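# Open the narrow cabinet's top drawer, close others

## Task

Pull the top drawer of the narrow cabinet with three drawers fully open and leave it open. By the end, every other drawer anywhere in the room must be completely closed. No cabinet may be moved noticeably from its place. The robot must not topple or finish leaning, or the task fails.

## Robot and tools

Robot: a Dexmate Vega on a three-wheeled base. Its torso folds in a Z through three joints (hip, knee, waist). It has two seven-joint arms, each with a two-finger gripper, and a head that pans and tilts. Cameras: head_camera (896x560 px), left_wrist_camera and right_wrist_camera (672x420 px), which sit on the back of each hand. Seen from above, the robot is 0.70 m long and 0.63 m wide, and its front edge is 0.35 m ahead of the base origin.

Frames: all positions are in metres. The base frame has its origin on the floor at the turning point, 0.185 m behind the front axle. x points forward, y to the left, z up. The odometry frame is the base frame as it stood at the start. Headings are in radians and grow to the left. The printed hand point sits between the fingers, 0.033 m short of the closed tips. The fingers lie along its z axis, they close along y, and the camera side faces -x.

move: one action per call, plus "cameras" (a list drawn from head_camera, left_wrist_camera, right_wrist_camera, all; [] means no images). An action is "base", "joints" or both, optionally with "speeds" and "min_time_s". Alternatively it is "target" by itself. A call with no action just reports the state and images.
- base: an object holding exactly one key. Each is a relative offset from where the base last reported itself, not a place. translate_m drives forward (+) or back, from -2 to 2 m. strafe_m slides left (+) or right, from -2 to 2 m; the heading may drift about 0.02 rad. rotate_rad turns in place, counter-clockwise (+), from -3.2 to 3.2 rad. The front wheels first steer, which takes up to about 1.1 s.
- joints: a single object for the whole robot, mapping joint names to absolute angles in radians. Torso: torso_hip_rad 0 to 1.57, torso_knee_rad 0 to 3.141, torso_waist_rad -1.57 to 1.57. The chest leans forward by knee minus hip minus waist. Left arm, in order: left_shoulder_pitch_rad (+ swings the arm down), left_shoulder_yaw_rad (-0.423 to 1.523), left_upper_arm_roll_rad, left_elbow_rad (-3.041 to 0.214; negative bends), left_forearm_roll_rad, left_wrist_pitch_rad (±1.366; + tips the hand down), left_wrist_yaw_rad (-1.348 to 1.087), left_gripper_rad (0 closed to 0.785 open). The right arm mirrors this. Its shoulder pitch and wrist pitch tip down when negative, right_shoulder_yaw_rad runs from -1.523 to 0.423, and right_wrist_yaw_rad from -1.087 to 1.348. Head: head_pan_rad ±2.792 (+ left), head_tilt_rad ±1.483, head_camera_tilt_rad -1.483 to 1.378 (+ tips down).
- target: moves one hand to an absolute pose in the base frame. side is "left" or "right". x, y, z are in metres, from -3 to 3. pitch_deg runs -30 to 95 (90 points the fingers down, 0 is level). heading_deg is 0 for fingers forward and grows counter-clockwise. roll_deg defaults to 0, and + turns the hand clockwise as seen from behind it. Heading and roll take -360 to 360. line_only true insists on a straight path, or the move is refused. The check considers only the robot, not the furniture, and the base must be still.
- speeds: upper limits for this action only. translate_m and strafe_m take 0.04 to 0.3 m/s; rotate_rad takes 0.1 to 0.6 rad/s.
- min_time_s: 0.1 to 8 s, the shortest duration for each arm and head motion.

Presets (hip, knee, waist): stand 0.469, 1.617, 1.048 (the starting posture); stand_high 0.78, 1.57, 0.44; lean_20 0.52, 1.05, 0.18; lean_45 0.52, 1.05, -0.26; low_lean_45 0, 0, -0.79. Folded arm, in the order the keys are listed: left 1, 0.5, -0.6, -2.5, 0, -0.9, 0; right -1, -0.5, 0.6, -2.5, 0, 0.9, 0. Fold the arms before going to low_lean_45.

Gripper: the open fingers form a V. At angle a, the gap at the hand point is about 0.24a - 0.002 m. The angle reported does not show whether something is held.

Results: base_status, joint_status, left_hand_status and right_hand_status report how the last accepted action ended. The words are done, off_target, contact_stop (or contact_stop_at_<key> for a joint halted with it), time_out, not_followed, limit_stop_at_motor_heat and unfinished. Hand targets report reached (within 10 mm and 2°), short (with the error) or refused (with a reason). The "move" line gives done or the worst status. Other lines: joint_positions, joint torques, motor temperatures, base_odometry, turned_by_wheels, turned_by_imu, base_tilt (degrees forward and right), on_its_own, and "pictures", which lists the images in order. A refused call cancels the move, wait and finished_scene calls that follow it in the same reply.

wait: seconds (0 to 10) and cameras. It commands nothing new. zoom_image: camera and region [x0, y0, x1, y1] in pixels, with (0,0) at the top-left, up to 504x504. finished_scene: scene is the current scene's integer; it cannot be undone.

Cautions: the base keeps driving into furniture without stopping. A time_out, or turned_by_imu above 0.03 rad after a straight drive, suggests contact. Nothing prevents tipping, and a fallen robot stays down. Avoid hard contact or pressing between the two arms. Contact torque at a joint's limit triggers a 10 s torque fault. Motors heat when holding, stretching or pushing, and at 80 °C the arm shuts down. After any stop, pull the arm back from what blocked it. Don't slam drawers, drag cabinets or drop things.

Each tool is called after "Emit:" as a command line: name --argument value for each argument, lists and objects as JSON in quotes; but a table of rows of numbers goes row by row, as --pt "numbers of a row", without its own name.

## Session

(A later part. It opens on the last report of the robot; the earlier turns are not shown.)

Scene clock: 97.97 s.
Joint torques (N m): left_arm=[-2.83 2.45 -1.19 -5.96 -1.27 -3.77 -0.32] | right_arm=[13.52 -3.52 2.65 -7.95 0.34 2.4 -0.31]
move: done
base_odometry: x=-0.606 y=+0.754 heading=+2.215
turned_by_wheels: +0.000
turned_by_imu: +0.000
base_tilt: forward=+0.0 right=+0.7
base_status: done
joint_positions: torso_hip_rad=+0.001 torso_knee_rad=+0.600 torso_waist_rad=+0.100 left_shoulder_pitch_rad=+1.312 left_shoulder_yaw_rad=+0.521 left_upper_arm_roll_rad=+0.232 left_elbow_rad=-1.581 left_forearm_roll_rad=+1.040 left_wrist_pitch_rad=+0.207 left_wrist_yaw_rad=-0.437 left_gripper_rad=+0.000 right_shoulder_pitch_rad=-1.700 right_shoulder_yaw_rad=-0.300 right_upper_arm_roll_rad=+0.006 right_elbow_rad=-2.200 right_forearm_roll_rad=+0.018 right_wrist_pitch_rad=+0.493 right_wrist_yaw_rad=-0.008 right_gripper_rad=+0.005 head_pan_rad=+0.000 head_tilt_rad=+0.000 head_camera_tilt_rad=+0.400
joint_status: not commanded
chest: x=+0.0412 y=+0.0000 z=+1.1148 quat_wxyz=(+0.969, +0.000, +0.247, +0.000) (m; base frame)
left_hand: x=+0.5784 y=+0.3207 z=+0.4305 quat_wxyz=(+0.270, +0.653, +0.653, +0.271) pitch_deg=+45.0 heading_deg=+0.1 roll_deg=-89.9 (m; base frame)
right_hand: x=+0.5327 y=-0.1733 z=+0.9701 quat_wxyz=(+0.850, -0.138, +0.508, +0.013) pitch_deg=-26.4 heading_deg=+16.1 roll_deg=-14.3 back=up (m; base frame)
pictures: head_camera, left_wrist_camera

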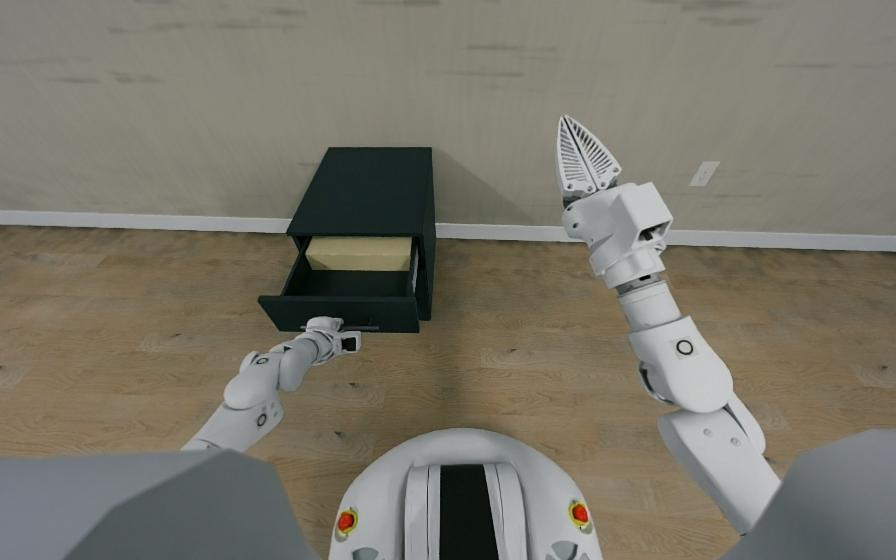

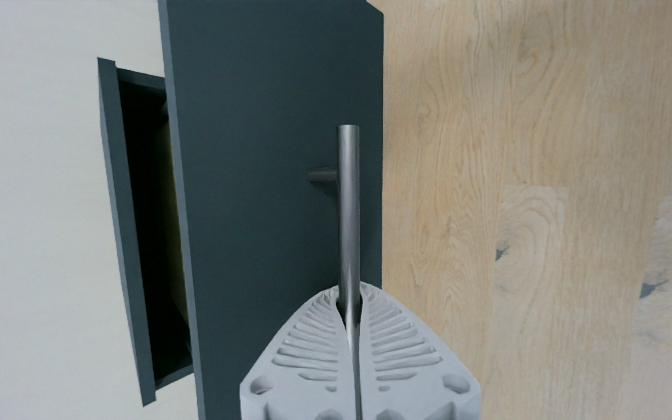

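Emit:
move --base '{"translate_m": -0.1}' --speeds '{"translate_m": 0.06}' --cameras '["left_wrist_camera", "head_camera"]'

Scene clock: 100.47 s.
Joint torques (N m): left_arm=[-3.43 1.94 -0.88 -6.54 -1.41 -1.67 -0.5] | right_arm=[13.78 -3.67 2.83 -8.15 0.31 2.5 -0.32]
move: done
base_odometry: x=-0.546 y=+0.674 heading=+2.214
turned_by_wheels: -0.001
turned_by_imu: -0.001
base_tilt: forward=+0.0 right=+0.7
base_status: done
joint_positions: torso_hip_rad=+0.001 torso_knee_rad=+0.600 torso_waist_rad=+0.100 left_shoulder_pitch_rad=+1.312 left_shoulder_yaw_rad=+0.521 left_upper_arm_roll_rad=+0.232 left_elbow_rad=-1.581 left_forearm_roll_rad=+1.040 left_wrist_pitch_rad=+0.207 left_wrist_yaw_rad=-0.437 left_gripper_rad=+0.000 right_shoulder_pitch_rad=-1.700 right_shoulder_yaw_rad=-0.300 right_upper_arm_roll_rad=+0.006 right_elbow_rad=-2.200 right_forearm_roll_rad=+0.018 right_wrist_pitch_rad=+0.493 right_wrist_yaw_rad=-0.008 right_gripper_rad=+0.005 head_pan_rad=+0.000 head_tilt_rad=+0.000 head_camera_tilt_rad=+0.400
joint_status: not commanded
chest: x=+0.0412 y=+0.0000 z=+1.1148 quat_wxyz=(+0.969, +0.000, +0.247, +0.000) (m; base frame)
left_hand: x=+0.5784 y=+0.3207 z=+0.4304 quat_wxyz=(+0.270, +0.653, +0.653, +0.271) pitch_deg=+45.0 heading_deg=+0.1 roll_deg=-89.9 (m; base frame)
right_hand: x=+0.5327 y=-0.1733 z=+0.9701 quat_wxyz=(+0.850, -0.138, +0.508, +0.013) pitch_deg=-26.4 heading_deg=+16.1 roll_deg=-14.3 back=up (m; base frame)
pictures: head_camera, left_wrist_camera

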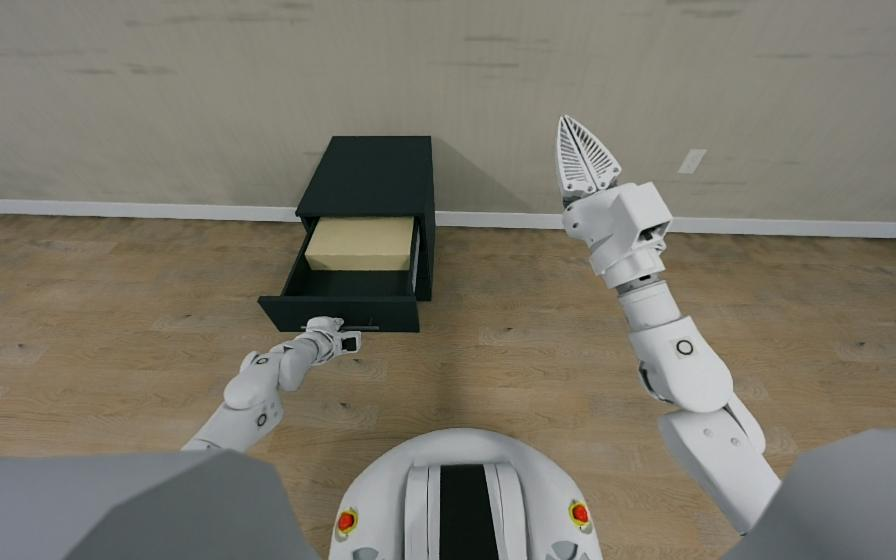

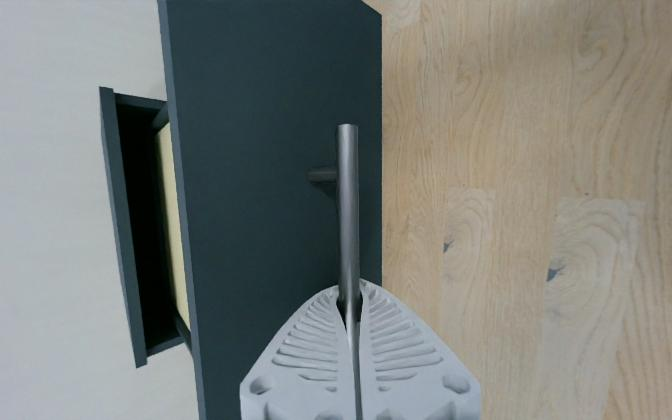

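Emit:
move --base '{"translate_m": -0.06}' --speeds '{"translate_m": 0.05}' --cameras '["left_wrist_camera", "head_camera"]'

Scene clock: 102.43 s.
Joint torques (N m): left_arm=[8.89 1.83 1.11 4.36 -1.06 0.16 -3.35] | right_arm=[14.4 -4.07 2.66 -9.03 0.16 2.43 -0.49]
move: done
base_odometry: x=-0.510 y=+0.626 heading=+2.213
turned_by_wheels: -0.001
turned_by_imu: -0.001
base_tilt: forward=+0.0 right=+0.8
base_status: done
joint_positions: torso_hip_rad=+0.001 torso_knee_rad=+0.600 torso_waist_rad=+0.100 left_shoulder_pitch_rad=+1.311 left_shoulder_yaw_rad=+0.521 left_upper_arm_roll_rad=+0.232 left_elbow_rad=-1.582 left_forearm_roll_rad=+1.040 left_wrist_pitch_rad=+0.206 left_wrist_yaw_rad=-0.436 left_gripper_rad=+0.000 right_shoulder_pitch_rad=-1.700 right_shoulder_yaw_rad=-0.300 right_upper_arm_roll_rad=+0.006 right_elbow_rad=-2.200 right_forearm_roll_rad=+0.018 right_wrist_pitch_rad=+0.493 right_wrist_yaw_rad=-0.008 right_gripper_rad=+0.005 head_pan_rad=+0.000 head_tilt_rad=+0.000 head_camera_tilt_rad=+0.400
joint_status: not commanded
chest: x=+0.0410 y=+0.0000 z=+1.1148 quat_wxyz=(+0.969, +0.000, +0.247, +0.000) (m; base frame)
left_hand: x=+0.5793 y=+0.3201 z=+0.4316 quat_wxyz=(+0.272, +0.653, +0.653, +0.272) pitch_deg=+44.8 heading_deg=+0.0 roll_deg=-90.0 (m; base frame)
right_hand: x=+0.5326 y=-0.1733 z=+0.9702 quat_wxyz=(+0.850, -0.138, +0.508, +0.013) pitch_deg=-26.5 heading_deg=+16.1 roll_deg=-14.3 back=up (m; base frame)
pictures: head_camera, left_wrist_camera

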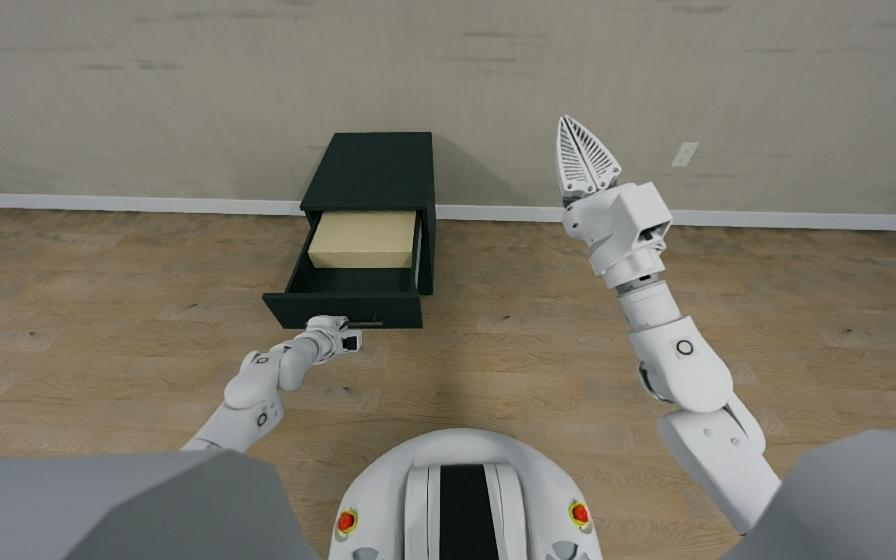

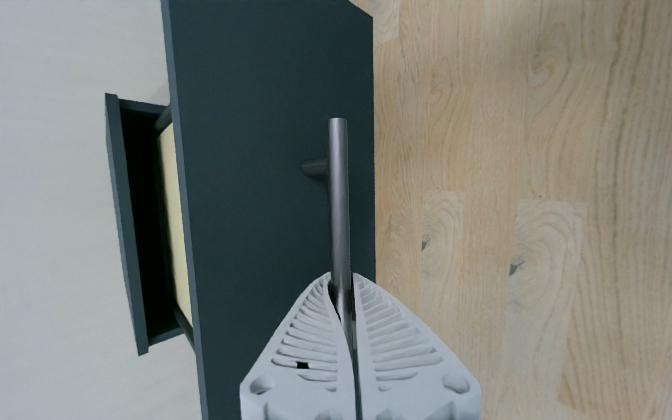

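Emit:
move --base '{"translate_m": 0.01}' --speeds '{"translate_m": 0.05}' --cameras '["left_wrist_camera"]'

Scene clock: 103.60 s.
Joint torques (N m): left_arm=[-0.82 2.41 -2.49 -1.8 -0.25 1.21 -0.63] | right_arm=[13.14 -5.59 2.83 -7.86 0.26 3.42 -0.54]
move: done
base_odometry: x=-0.516 y=+0.634 heading=+2.212
turned_by_wheels: -0.001
turned_by_imu: -0.001
base_tilt: forward=+0.0 right=+0.7
base_status: done
joint_positions: torso_hip_rad=+0.001 torso_knee_rad=+0.600 torso_waist_rad=+0.100 left_shoulder_pitch_rad=+1.311 left_shoulder_yaw_rad=+0.521 left_upper_arm_roll_rad=+0.232 left_elbow_rad=-1.582 left_forearm_roll_rad=+1.040 left_wrist_pitch_rad=+0.206 left_wrist_yaw_rad=-0.437 left_gripper_rad=+0.000 right_shoulder_pitch_rad=-1.700 right_shoulder_yaw_rad=-0.300 right_upper_arm_roll_rad=+0.006 right_elbow_rad=-2.200 right_forearm_roll_rad=+0.018 right_wrist_pitch_rad=+0.493 right_wrist_yaw_rad=-0.008 right_gripper_rad=+0.005 head_pan_rad=+0.000 head_tilt_rad=+0.000 head_camera_tilt_rad=+0.400
joint_status: not commanded
chest: x=+0.0411 y=+0.0000 z=+1.1148 quat_wxyz=(+0.969, +0.000, +0.247, +0.000) (m; base frame)
left_hand: x=+0.5786 y=+0.3201 z=+0.4308 quat_wxyz=(+0.271, +0.653, +0.653, +0.271) pitch_deg=+44.9 heading_deg=+0.0 roll_deg=-90.0 (m; base frame)
right_hand: x=+0.5327 y=-0.1733 z=+0.9701 quat_wxyz=(+0.850, -0.138, +0.508, +0.013) pitch_deg=-26.5 heading_deg=+16.1 roll_deg=-14.3 back=up (m; base frame)
pictures: left_wrist_camera

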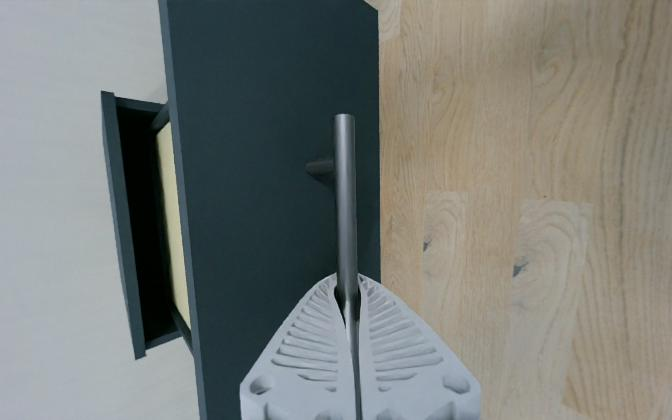

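Emit:
move --joints '{"left_gripper_rad": 0.12}'

Emit:
move --target '{"side": "left", "x": 0.513, "y": 0.32, "z": 0.495, "pitch_deg": 45, "heading_deg": 0, "roll_deg": 90}' --cameras '["left_wrist_camera", "head_camera"]'

Scene clock: 104.37 s.
Joint torques (N m): left_arm=[-9.69 2.63 -6.57 -6.27 0.39 0.18 1.32] | right_arm=[13.23 -5.41 2.53 -7.63 0.31 2.68 -0.31]
move: done
base_odometry: x=-0.516 y=+0.634 heading=+2.212
turned_by_wheels: +0.000
turned_by_imu: +0.000
base_tilt: forward=+0.0 right=+0.8
base_status: not commanded
joint_positions: torso_hip_rad=+0.001 torso_knee_rad=+0.600 torso_waist_rad=+0.100 left_shoulder_pitch_rad=+1.312 left_shoulder_yaw_rad=+0.521 left_upper_arm_roll_rad=+0.232 left_elbow_rad=-1.581 left_forearm_roll_rad=+1.040 left_wrist_pitch_rad=+0.206 left_wrist_yaw_rad=-0.438 left_gripper_rad=+0.120 right_shoulder_pitch_rad=-1.700 right_shoulder_yaw_rad=-0.300 right_upper_arm_roll_rad=+0.006 right_elbow_rad=-2.200 right_forearm_roll_rad=+0.018 right_wrist_pitch_rad=+0.493 right_wrist_yaw_rad=-0.008 right_gripper_rad=+0.005 head_pan_rad=+0.000 head_tilt_rad=+0.000 head_camera_tilt_rad=+0.400
joint_status: all done
chest: x=+0.0412 y=+0.0000 z=+1.1148 quat_wxyz=(+0.969, +0.000, +0.247, +0.000) (m; base frame)
left_hand: x=+0.5779 y=+0.3200 z=+0.4300 quat_wxyz=(+0.270, +0.653, +0.653, +0.270) pitch_deg=+45.0 heading_deg=+0.0 roll_deg=-90.0 (m; base frame)
right_hand: x=+0.5327 y=-0.1733 z=+0.9701 quat_wxyz=(+0.850, -0.138, +0.508, +0.013) pitch_deg=-26.4 heading_deg=+16.1 roll_deg=-14.3 back=up (m; base frame)

Scene clock: 107.23 s.
Joint torques (N m): left_arm=[-1.45 8.36 -10.75 -6.58 0.23 0.56 0.62] | right_arm=[13.39 -3.05 2.81 -8.87 0.24 2.33 -0.36]
move: done
base_odometry: x=-0.516 y=+0.634 heading=+2.212
turned_by_wheels: +0.000
turned_by_imu: +0.000
base_tilt: forward=+0.0 right=+0.7
base_status: not commanded
joint_positions: torso_hip_rad=+0.001 torso_knee_rad=+0.600 torso_waist_rad=+0.100 left_shoulder_pitch_rad=+1.601 left_shoulder_yaw_rad=+0.601 left_upper_arm_roll_rad=+0.098 left_elbow_rad=-1.982 left_forearm_roll_rad=+1.036 left_wrist_pitch_rad=+0.304 left_wrist_yaw_rad=-0.552 left_gripper_rad=+0.120 right_shoulder_pitch_rad=-1.700 right_shoulder_yaw_rad=-0.300 right_upper_arm_roll_rad=+0.006 right_elbow_rad=-2.200 right_forearm_roll_rad=+0.018 right_wrist_pitch_rad=+0.493 right_wrist_yaw_rad=-0.008 right_gripper_rad=+0.005 head_pan_rad=+0.000 head_tilt_rad=+0.000 head_camera_tilt_rad=+0.400
joint_status: not commanded
chest: x=+0.0412 y=+0.0000 z=+1.1148 quat_wxyz=(+0.969, +0.000, +0.247, +0.000) (m; base frame)
left_hand: x=+0.5136 y=+0.3199 z=+0.4941 quat_wxyz=(+0.271, +0.653, +0.653, +0.270) pitch_deg=+45.0 heading_deg=+0.0 roll_deg=+90.0 (m; base frame)
left_hand_status: reached (straight line, planned for 1.6 s): 1 mm and 0.0 deg off.
right_hand: x=+0.5327 y=-0.1733 z=+0.9700 quat_wxyz=(+0.850, -0.138, +0.508, +0.013) pitch_deg=-26.4 heading_deg=+16.1 roll_deg=-14.3 back=up (m; base frame)
pictures: head_camera, left_wrist_camera

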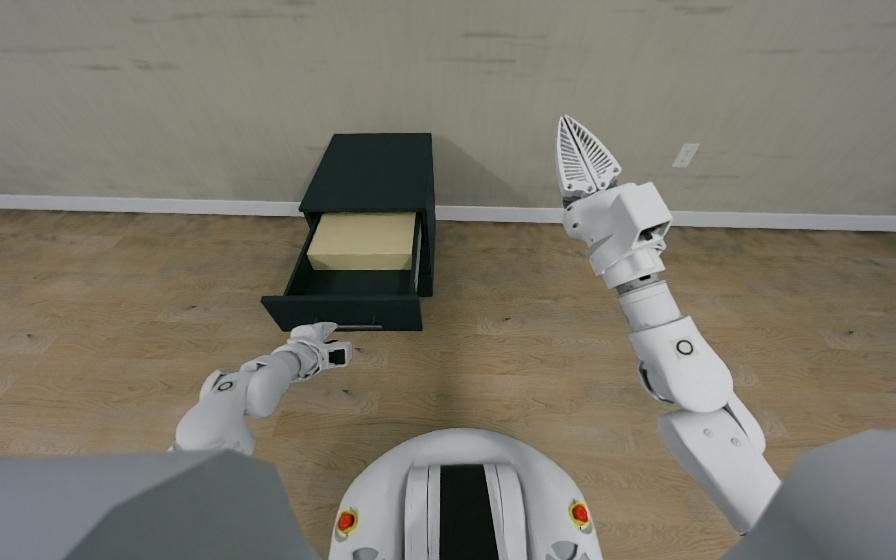

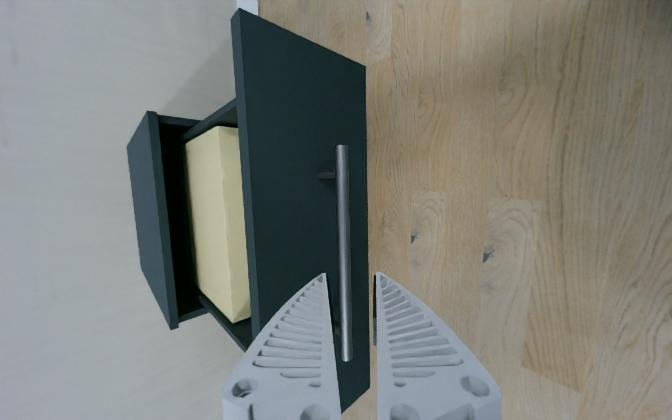

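Emit:
move --base '{"translate_m": -0.3}' --joints '{"left_gripper_rad": 0.0}' --cameras '["head_camera"]'

Emit:
zoom_image --camera "head_camera" --region '[250, 80, 500, 280]'

Emit:
move --joints '{"head_pan_rad": 2.7, "head_camera_tilt_rad": 0.5}' --cameras '["head_camera"]'

Emit:
move --joints '{"head_pan_rad": 1.7, "head_camera_tilt_rad": 0.5}' --cameras '["head_camera"]'

Scene clock: 110.13 s.
Joint torques (N m): left_arm=[-2.15 6.75 -10.6 -6.95 0.47 0.3 0.48] | right_arm=[14.19 -4.31 2.87 -8.16 0.27 3.51 -0.53]
move: done
base_odometry: x=-0.337 y=+0.393 heading=+2.211
turned_by_wheels: -0.001
turned_by_imu: +0.000
base_tilt: forward=+0.1 right=+0.7
base_status: done
joint_positions: torso_hip_rad=+0.001 torso_knee_rad=+0.600 torso_waist_rad=+0.100 left_shoulder_pitch_rad=+1.604 left_shoulder_yaw_rad=+0.602 left_upper_arm_roll_rad=+0.097 left_elbow_rad=-1.985 left_forearm_roll_rad=+1.036 left_wrist_pitch_rad=+0.305 left_wrist_yaw_rad=-0.553 left_gripper_rad=+0.000 right_shoulder_pitch_rad=-1.700 right_shoulder_yaw_rad=-0.300 right_upper_arm_roll_rad=+0.006 right_elbow_rad=-2.200 right_forearm_roll_rad=+0.018 right_wrist_pitch_rad=+0.493 right_wrist_yaw_rad=-0.008 right_gripper_rad=+0.005 head_pan_rad=+0.000 head_tilt_rad=+0.000 head_camera_tilt_rad=+0.400
joint_status: all done
chest: x=+0.0412 y=+0.0000 z=+1.1147 quat_wxyz=(+0.969, +0.000, +0.247, +0.000) (m; base frame)
left_hand: x=+0.5129 y=+0.3198 z=+0.4948 quat_wxyz=(+0.271, +0.653, +0.653, +0.270) pitch_deg=+45.0 heading_deg=+0.0 roll_deg=+90.0 (m; base frame)
right_hand: x=+0.5328 y=-0.1733 z=+0.9700 quat_wxyz=(+0.850, -0.138, +0.508, +0.013) pitch_deg=-26.4 heading_deg=+16.1 roll_deg=-14.3 back=up (m; base frame)
pictures: head_camera

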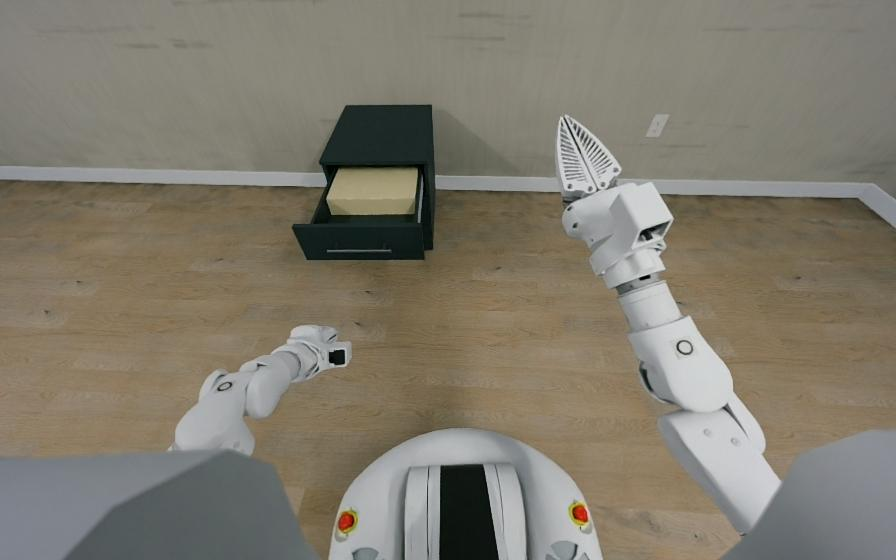

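Scaled by 2.016 from the camera's 896x560 image, which has a finer 960x600 frame.

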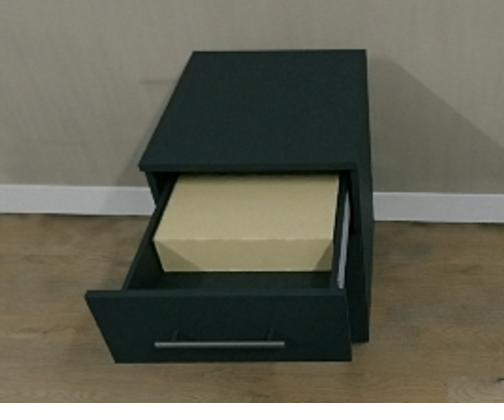

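Scene clock: 112.60 s.
Joint torques (N m): left_arm=[-1.82 6.92 -10.79 -7.14 0.44 -0.3 0.58] | right_arm=[13.39 -3.86 2.92 -8.41 0.36 3.35 -0.45]
move: done
base_odometry: x=-0.337 y=+0.393 heading=+2.211
turned_by_wheels: +0.000
turned_by_imu: +0.000
base_tilt: forward=+0.0 right=+0.7
base_status: not commanded
joint_positions: torso_hip_rad=+0.001 torso_knee_rad=+0.600 torso_waist_rad=+0.100 left_shoulder_pitch_rad=+1.604 left_shoulder_yaw_rad=+0.602 left_upper_arm_roll_rad=+0.097 left_elbow_rad=-1.985 left_forearm_roll_rad=+1.036 left_wrist_pitch_rad=+0.305 left_wrist_yaw_rad=-0.553 left_gripper_rad=+0.000 right_shoulder_pitch_rad=-1.700 right_shoulder_yaw_rad=-0.300 right_upper_arm_roll_rad=+0.006 right_elbow_rad=-2.200 right_forearm_roll_rad=+0.018 right_wrist_pitch_rad=+0.493 right_wrist_yaw_rad=-0.008 right_gripper_rad=+0.005 head_pan_rad=+2.700 head_tilt_rad=+0.000 head_camera_tilt_rad=+0.500
joint_status: all done
chest: x=+0.0412 y=+0.0000 z=+1.1147 quat_wxyz=(+0.969, +0.000, +0.247, +0.000) (m; base frame)
left_hand: x=+0.5129 y=+0.3198 z=+0.4948 quat_wxyz=(+0.271, +0.653, +0.653, +0.270) pitch_deg=+45.0 heading_deg=+0.0 roll_deg=+90.0 (m; base frame)
right_hand: x=+0.5328 y=-0.1733 z=+0.9700 quat_wxyz=(+0.850, -0.138, +0.508, +0.013) pitch_deg=-26.4 heading_deg=+16.1 roll_deg=-14.3 back=up (m; base frame)
pictures: head_camera

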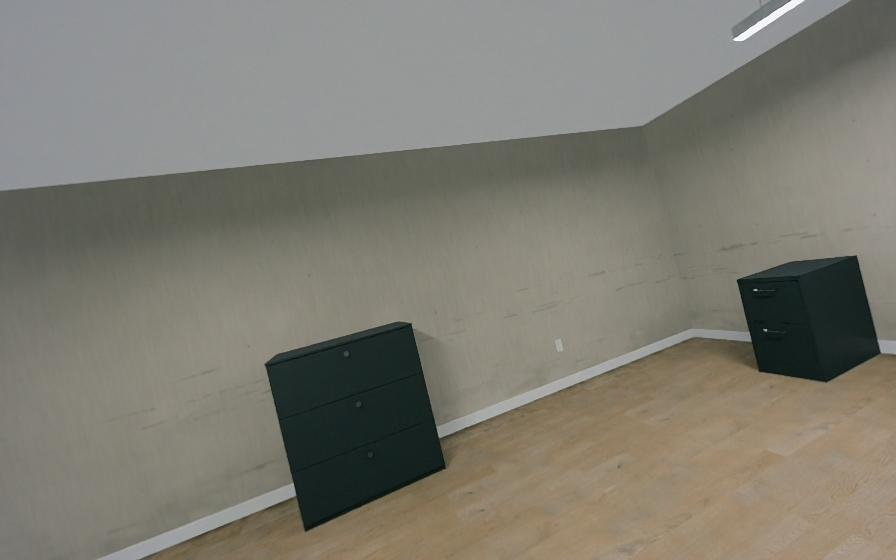

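Scene clock: 113.93 s.
Joint torques (N m): left_arm=[-1.8 7.82 -10.31 -7.6 0.29 0.03 0.34] | right_arm=[14.11 -3.8 3.02 -7.64 0.26 2.7 -0.36]
move: done
base_odometry: x=-0.337 y=+0.393 heading=+2.211
turned_by_wheels: +0.000
turned_by_imu: +0.000
base_tilt: forward=+0.0 right=+0.8
base_status: not commanded
joint_positions: torso_hip_rad=+0.001 torso_knee_rad=+0.600 torso_waist_rad=+0.100 left_shoulder_pitch_rad=+1.604 left_shoulder_yaw_rad=+0.602 left_upper_arm_roll_rad=+0.097 left_elbow_rad=-1.985 left_forearm_roll_rad=+1.036 left_wrist_pitch_rad=+0.305 left_wrist_yaw_rad=-0.553 left_gripper_rad=+0.000 right_shoulder_pitch_rad=-1.700 right_shoulder_yaw_rad=-0.300 right_upper_arm_roll_rad=+0.006 right_elbow_rad=-2.200 right_forearm_roll_rad=+0.018 right_wrist_pitch_rad=+0.493 right_wrist_yaw_rad=-0.008 right_gripper_rad=+0.005 head_pan_rad=+1.700 head_tilt_rad=+0.000 head_camera_tilt_rad=+0.500
joint_status: all done
chest: x=+0.0412 y=+0.0000 z=+1.1147 quat_wxyz=(+0.969, +0.000, +0.247, +0.000) (m; base frame)
left_hand: x=+0.5129 y=+0.3198 z=+0.4948 quat_wxyz=(+0.271, +0.653, +0.653, +0.270) pitch_deg=+45.0 heading_deg=+0.0 roll_deg=+90.0 (m; base frame)
right_hand: x=+0.5328 y=-0.1733 z=+0.9700 quat_wxyz=(+0.850, -0.138, +0.508, +0.013) pitch_deg=-26.4 heading_deg=+16.1 roll_deg=-14.3 back=up (m; base frame)
pictures: head_camera

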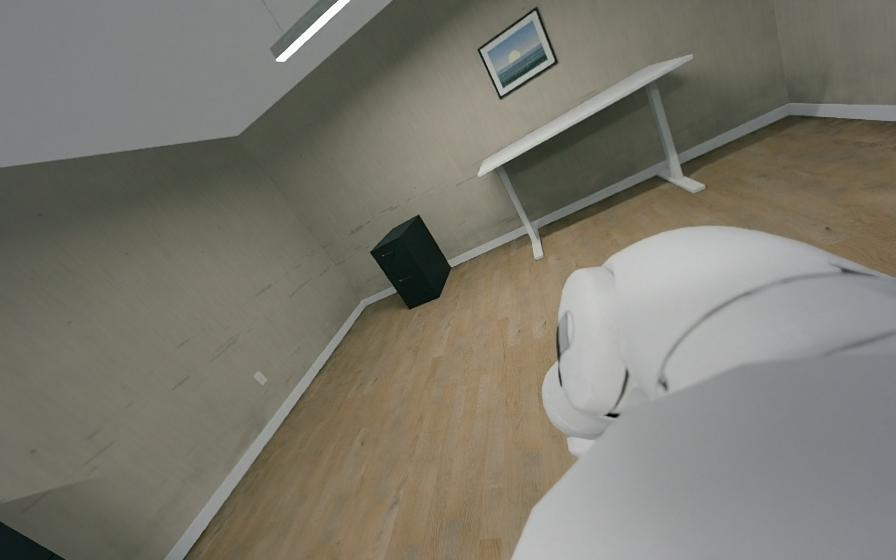

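Emit:
finished_scene --scene 1

The scene is finished: the task was done.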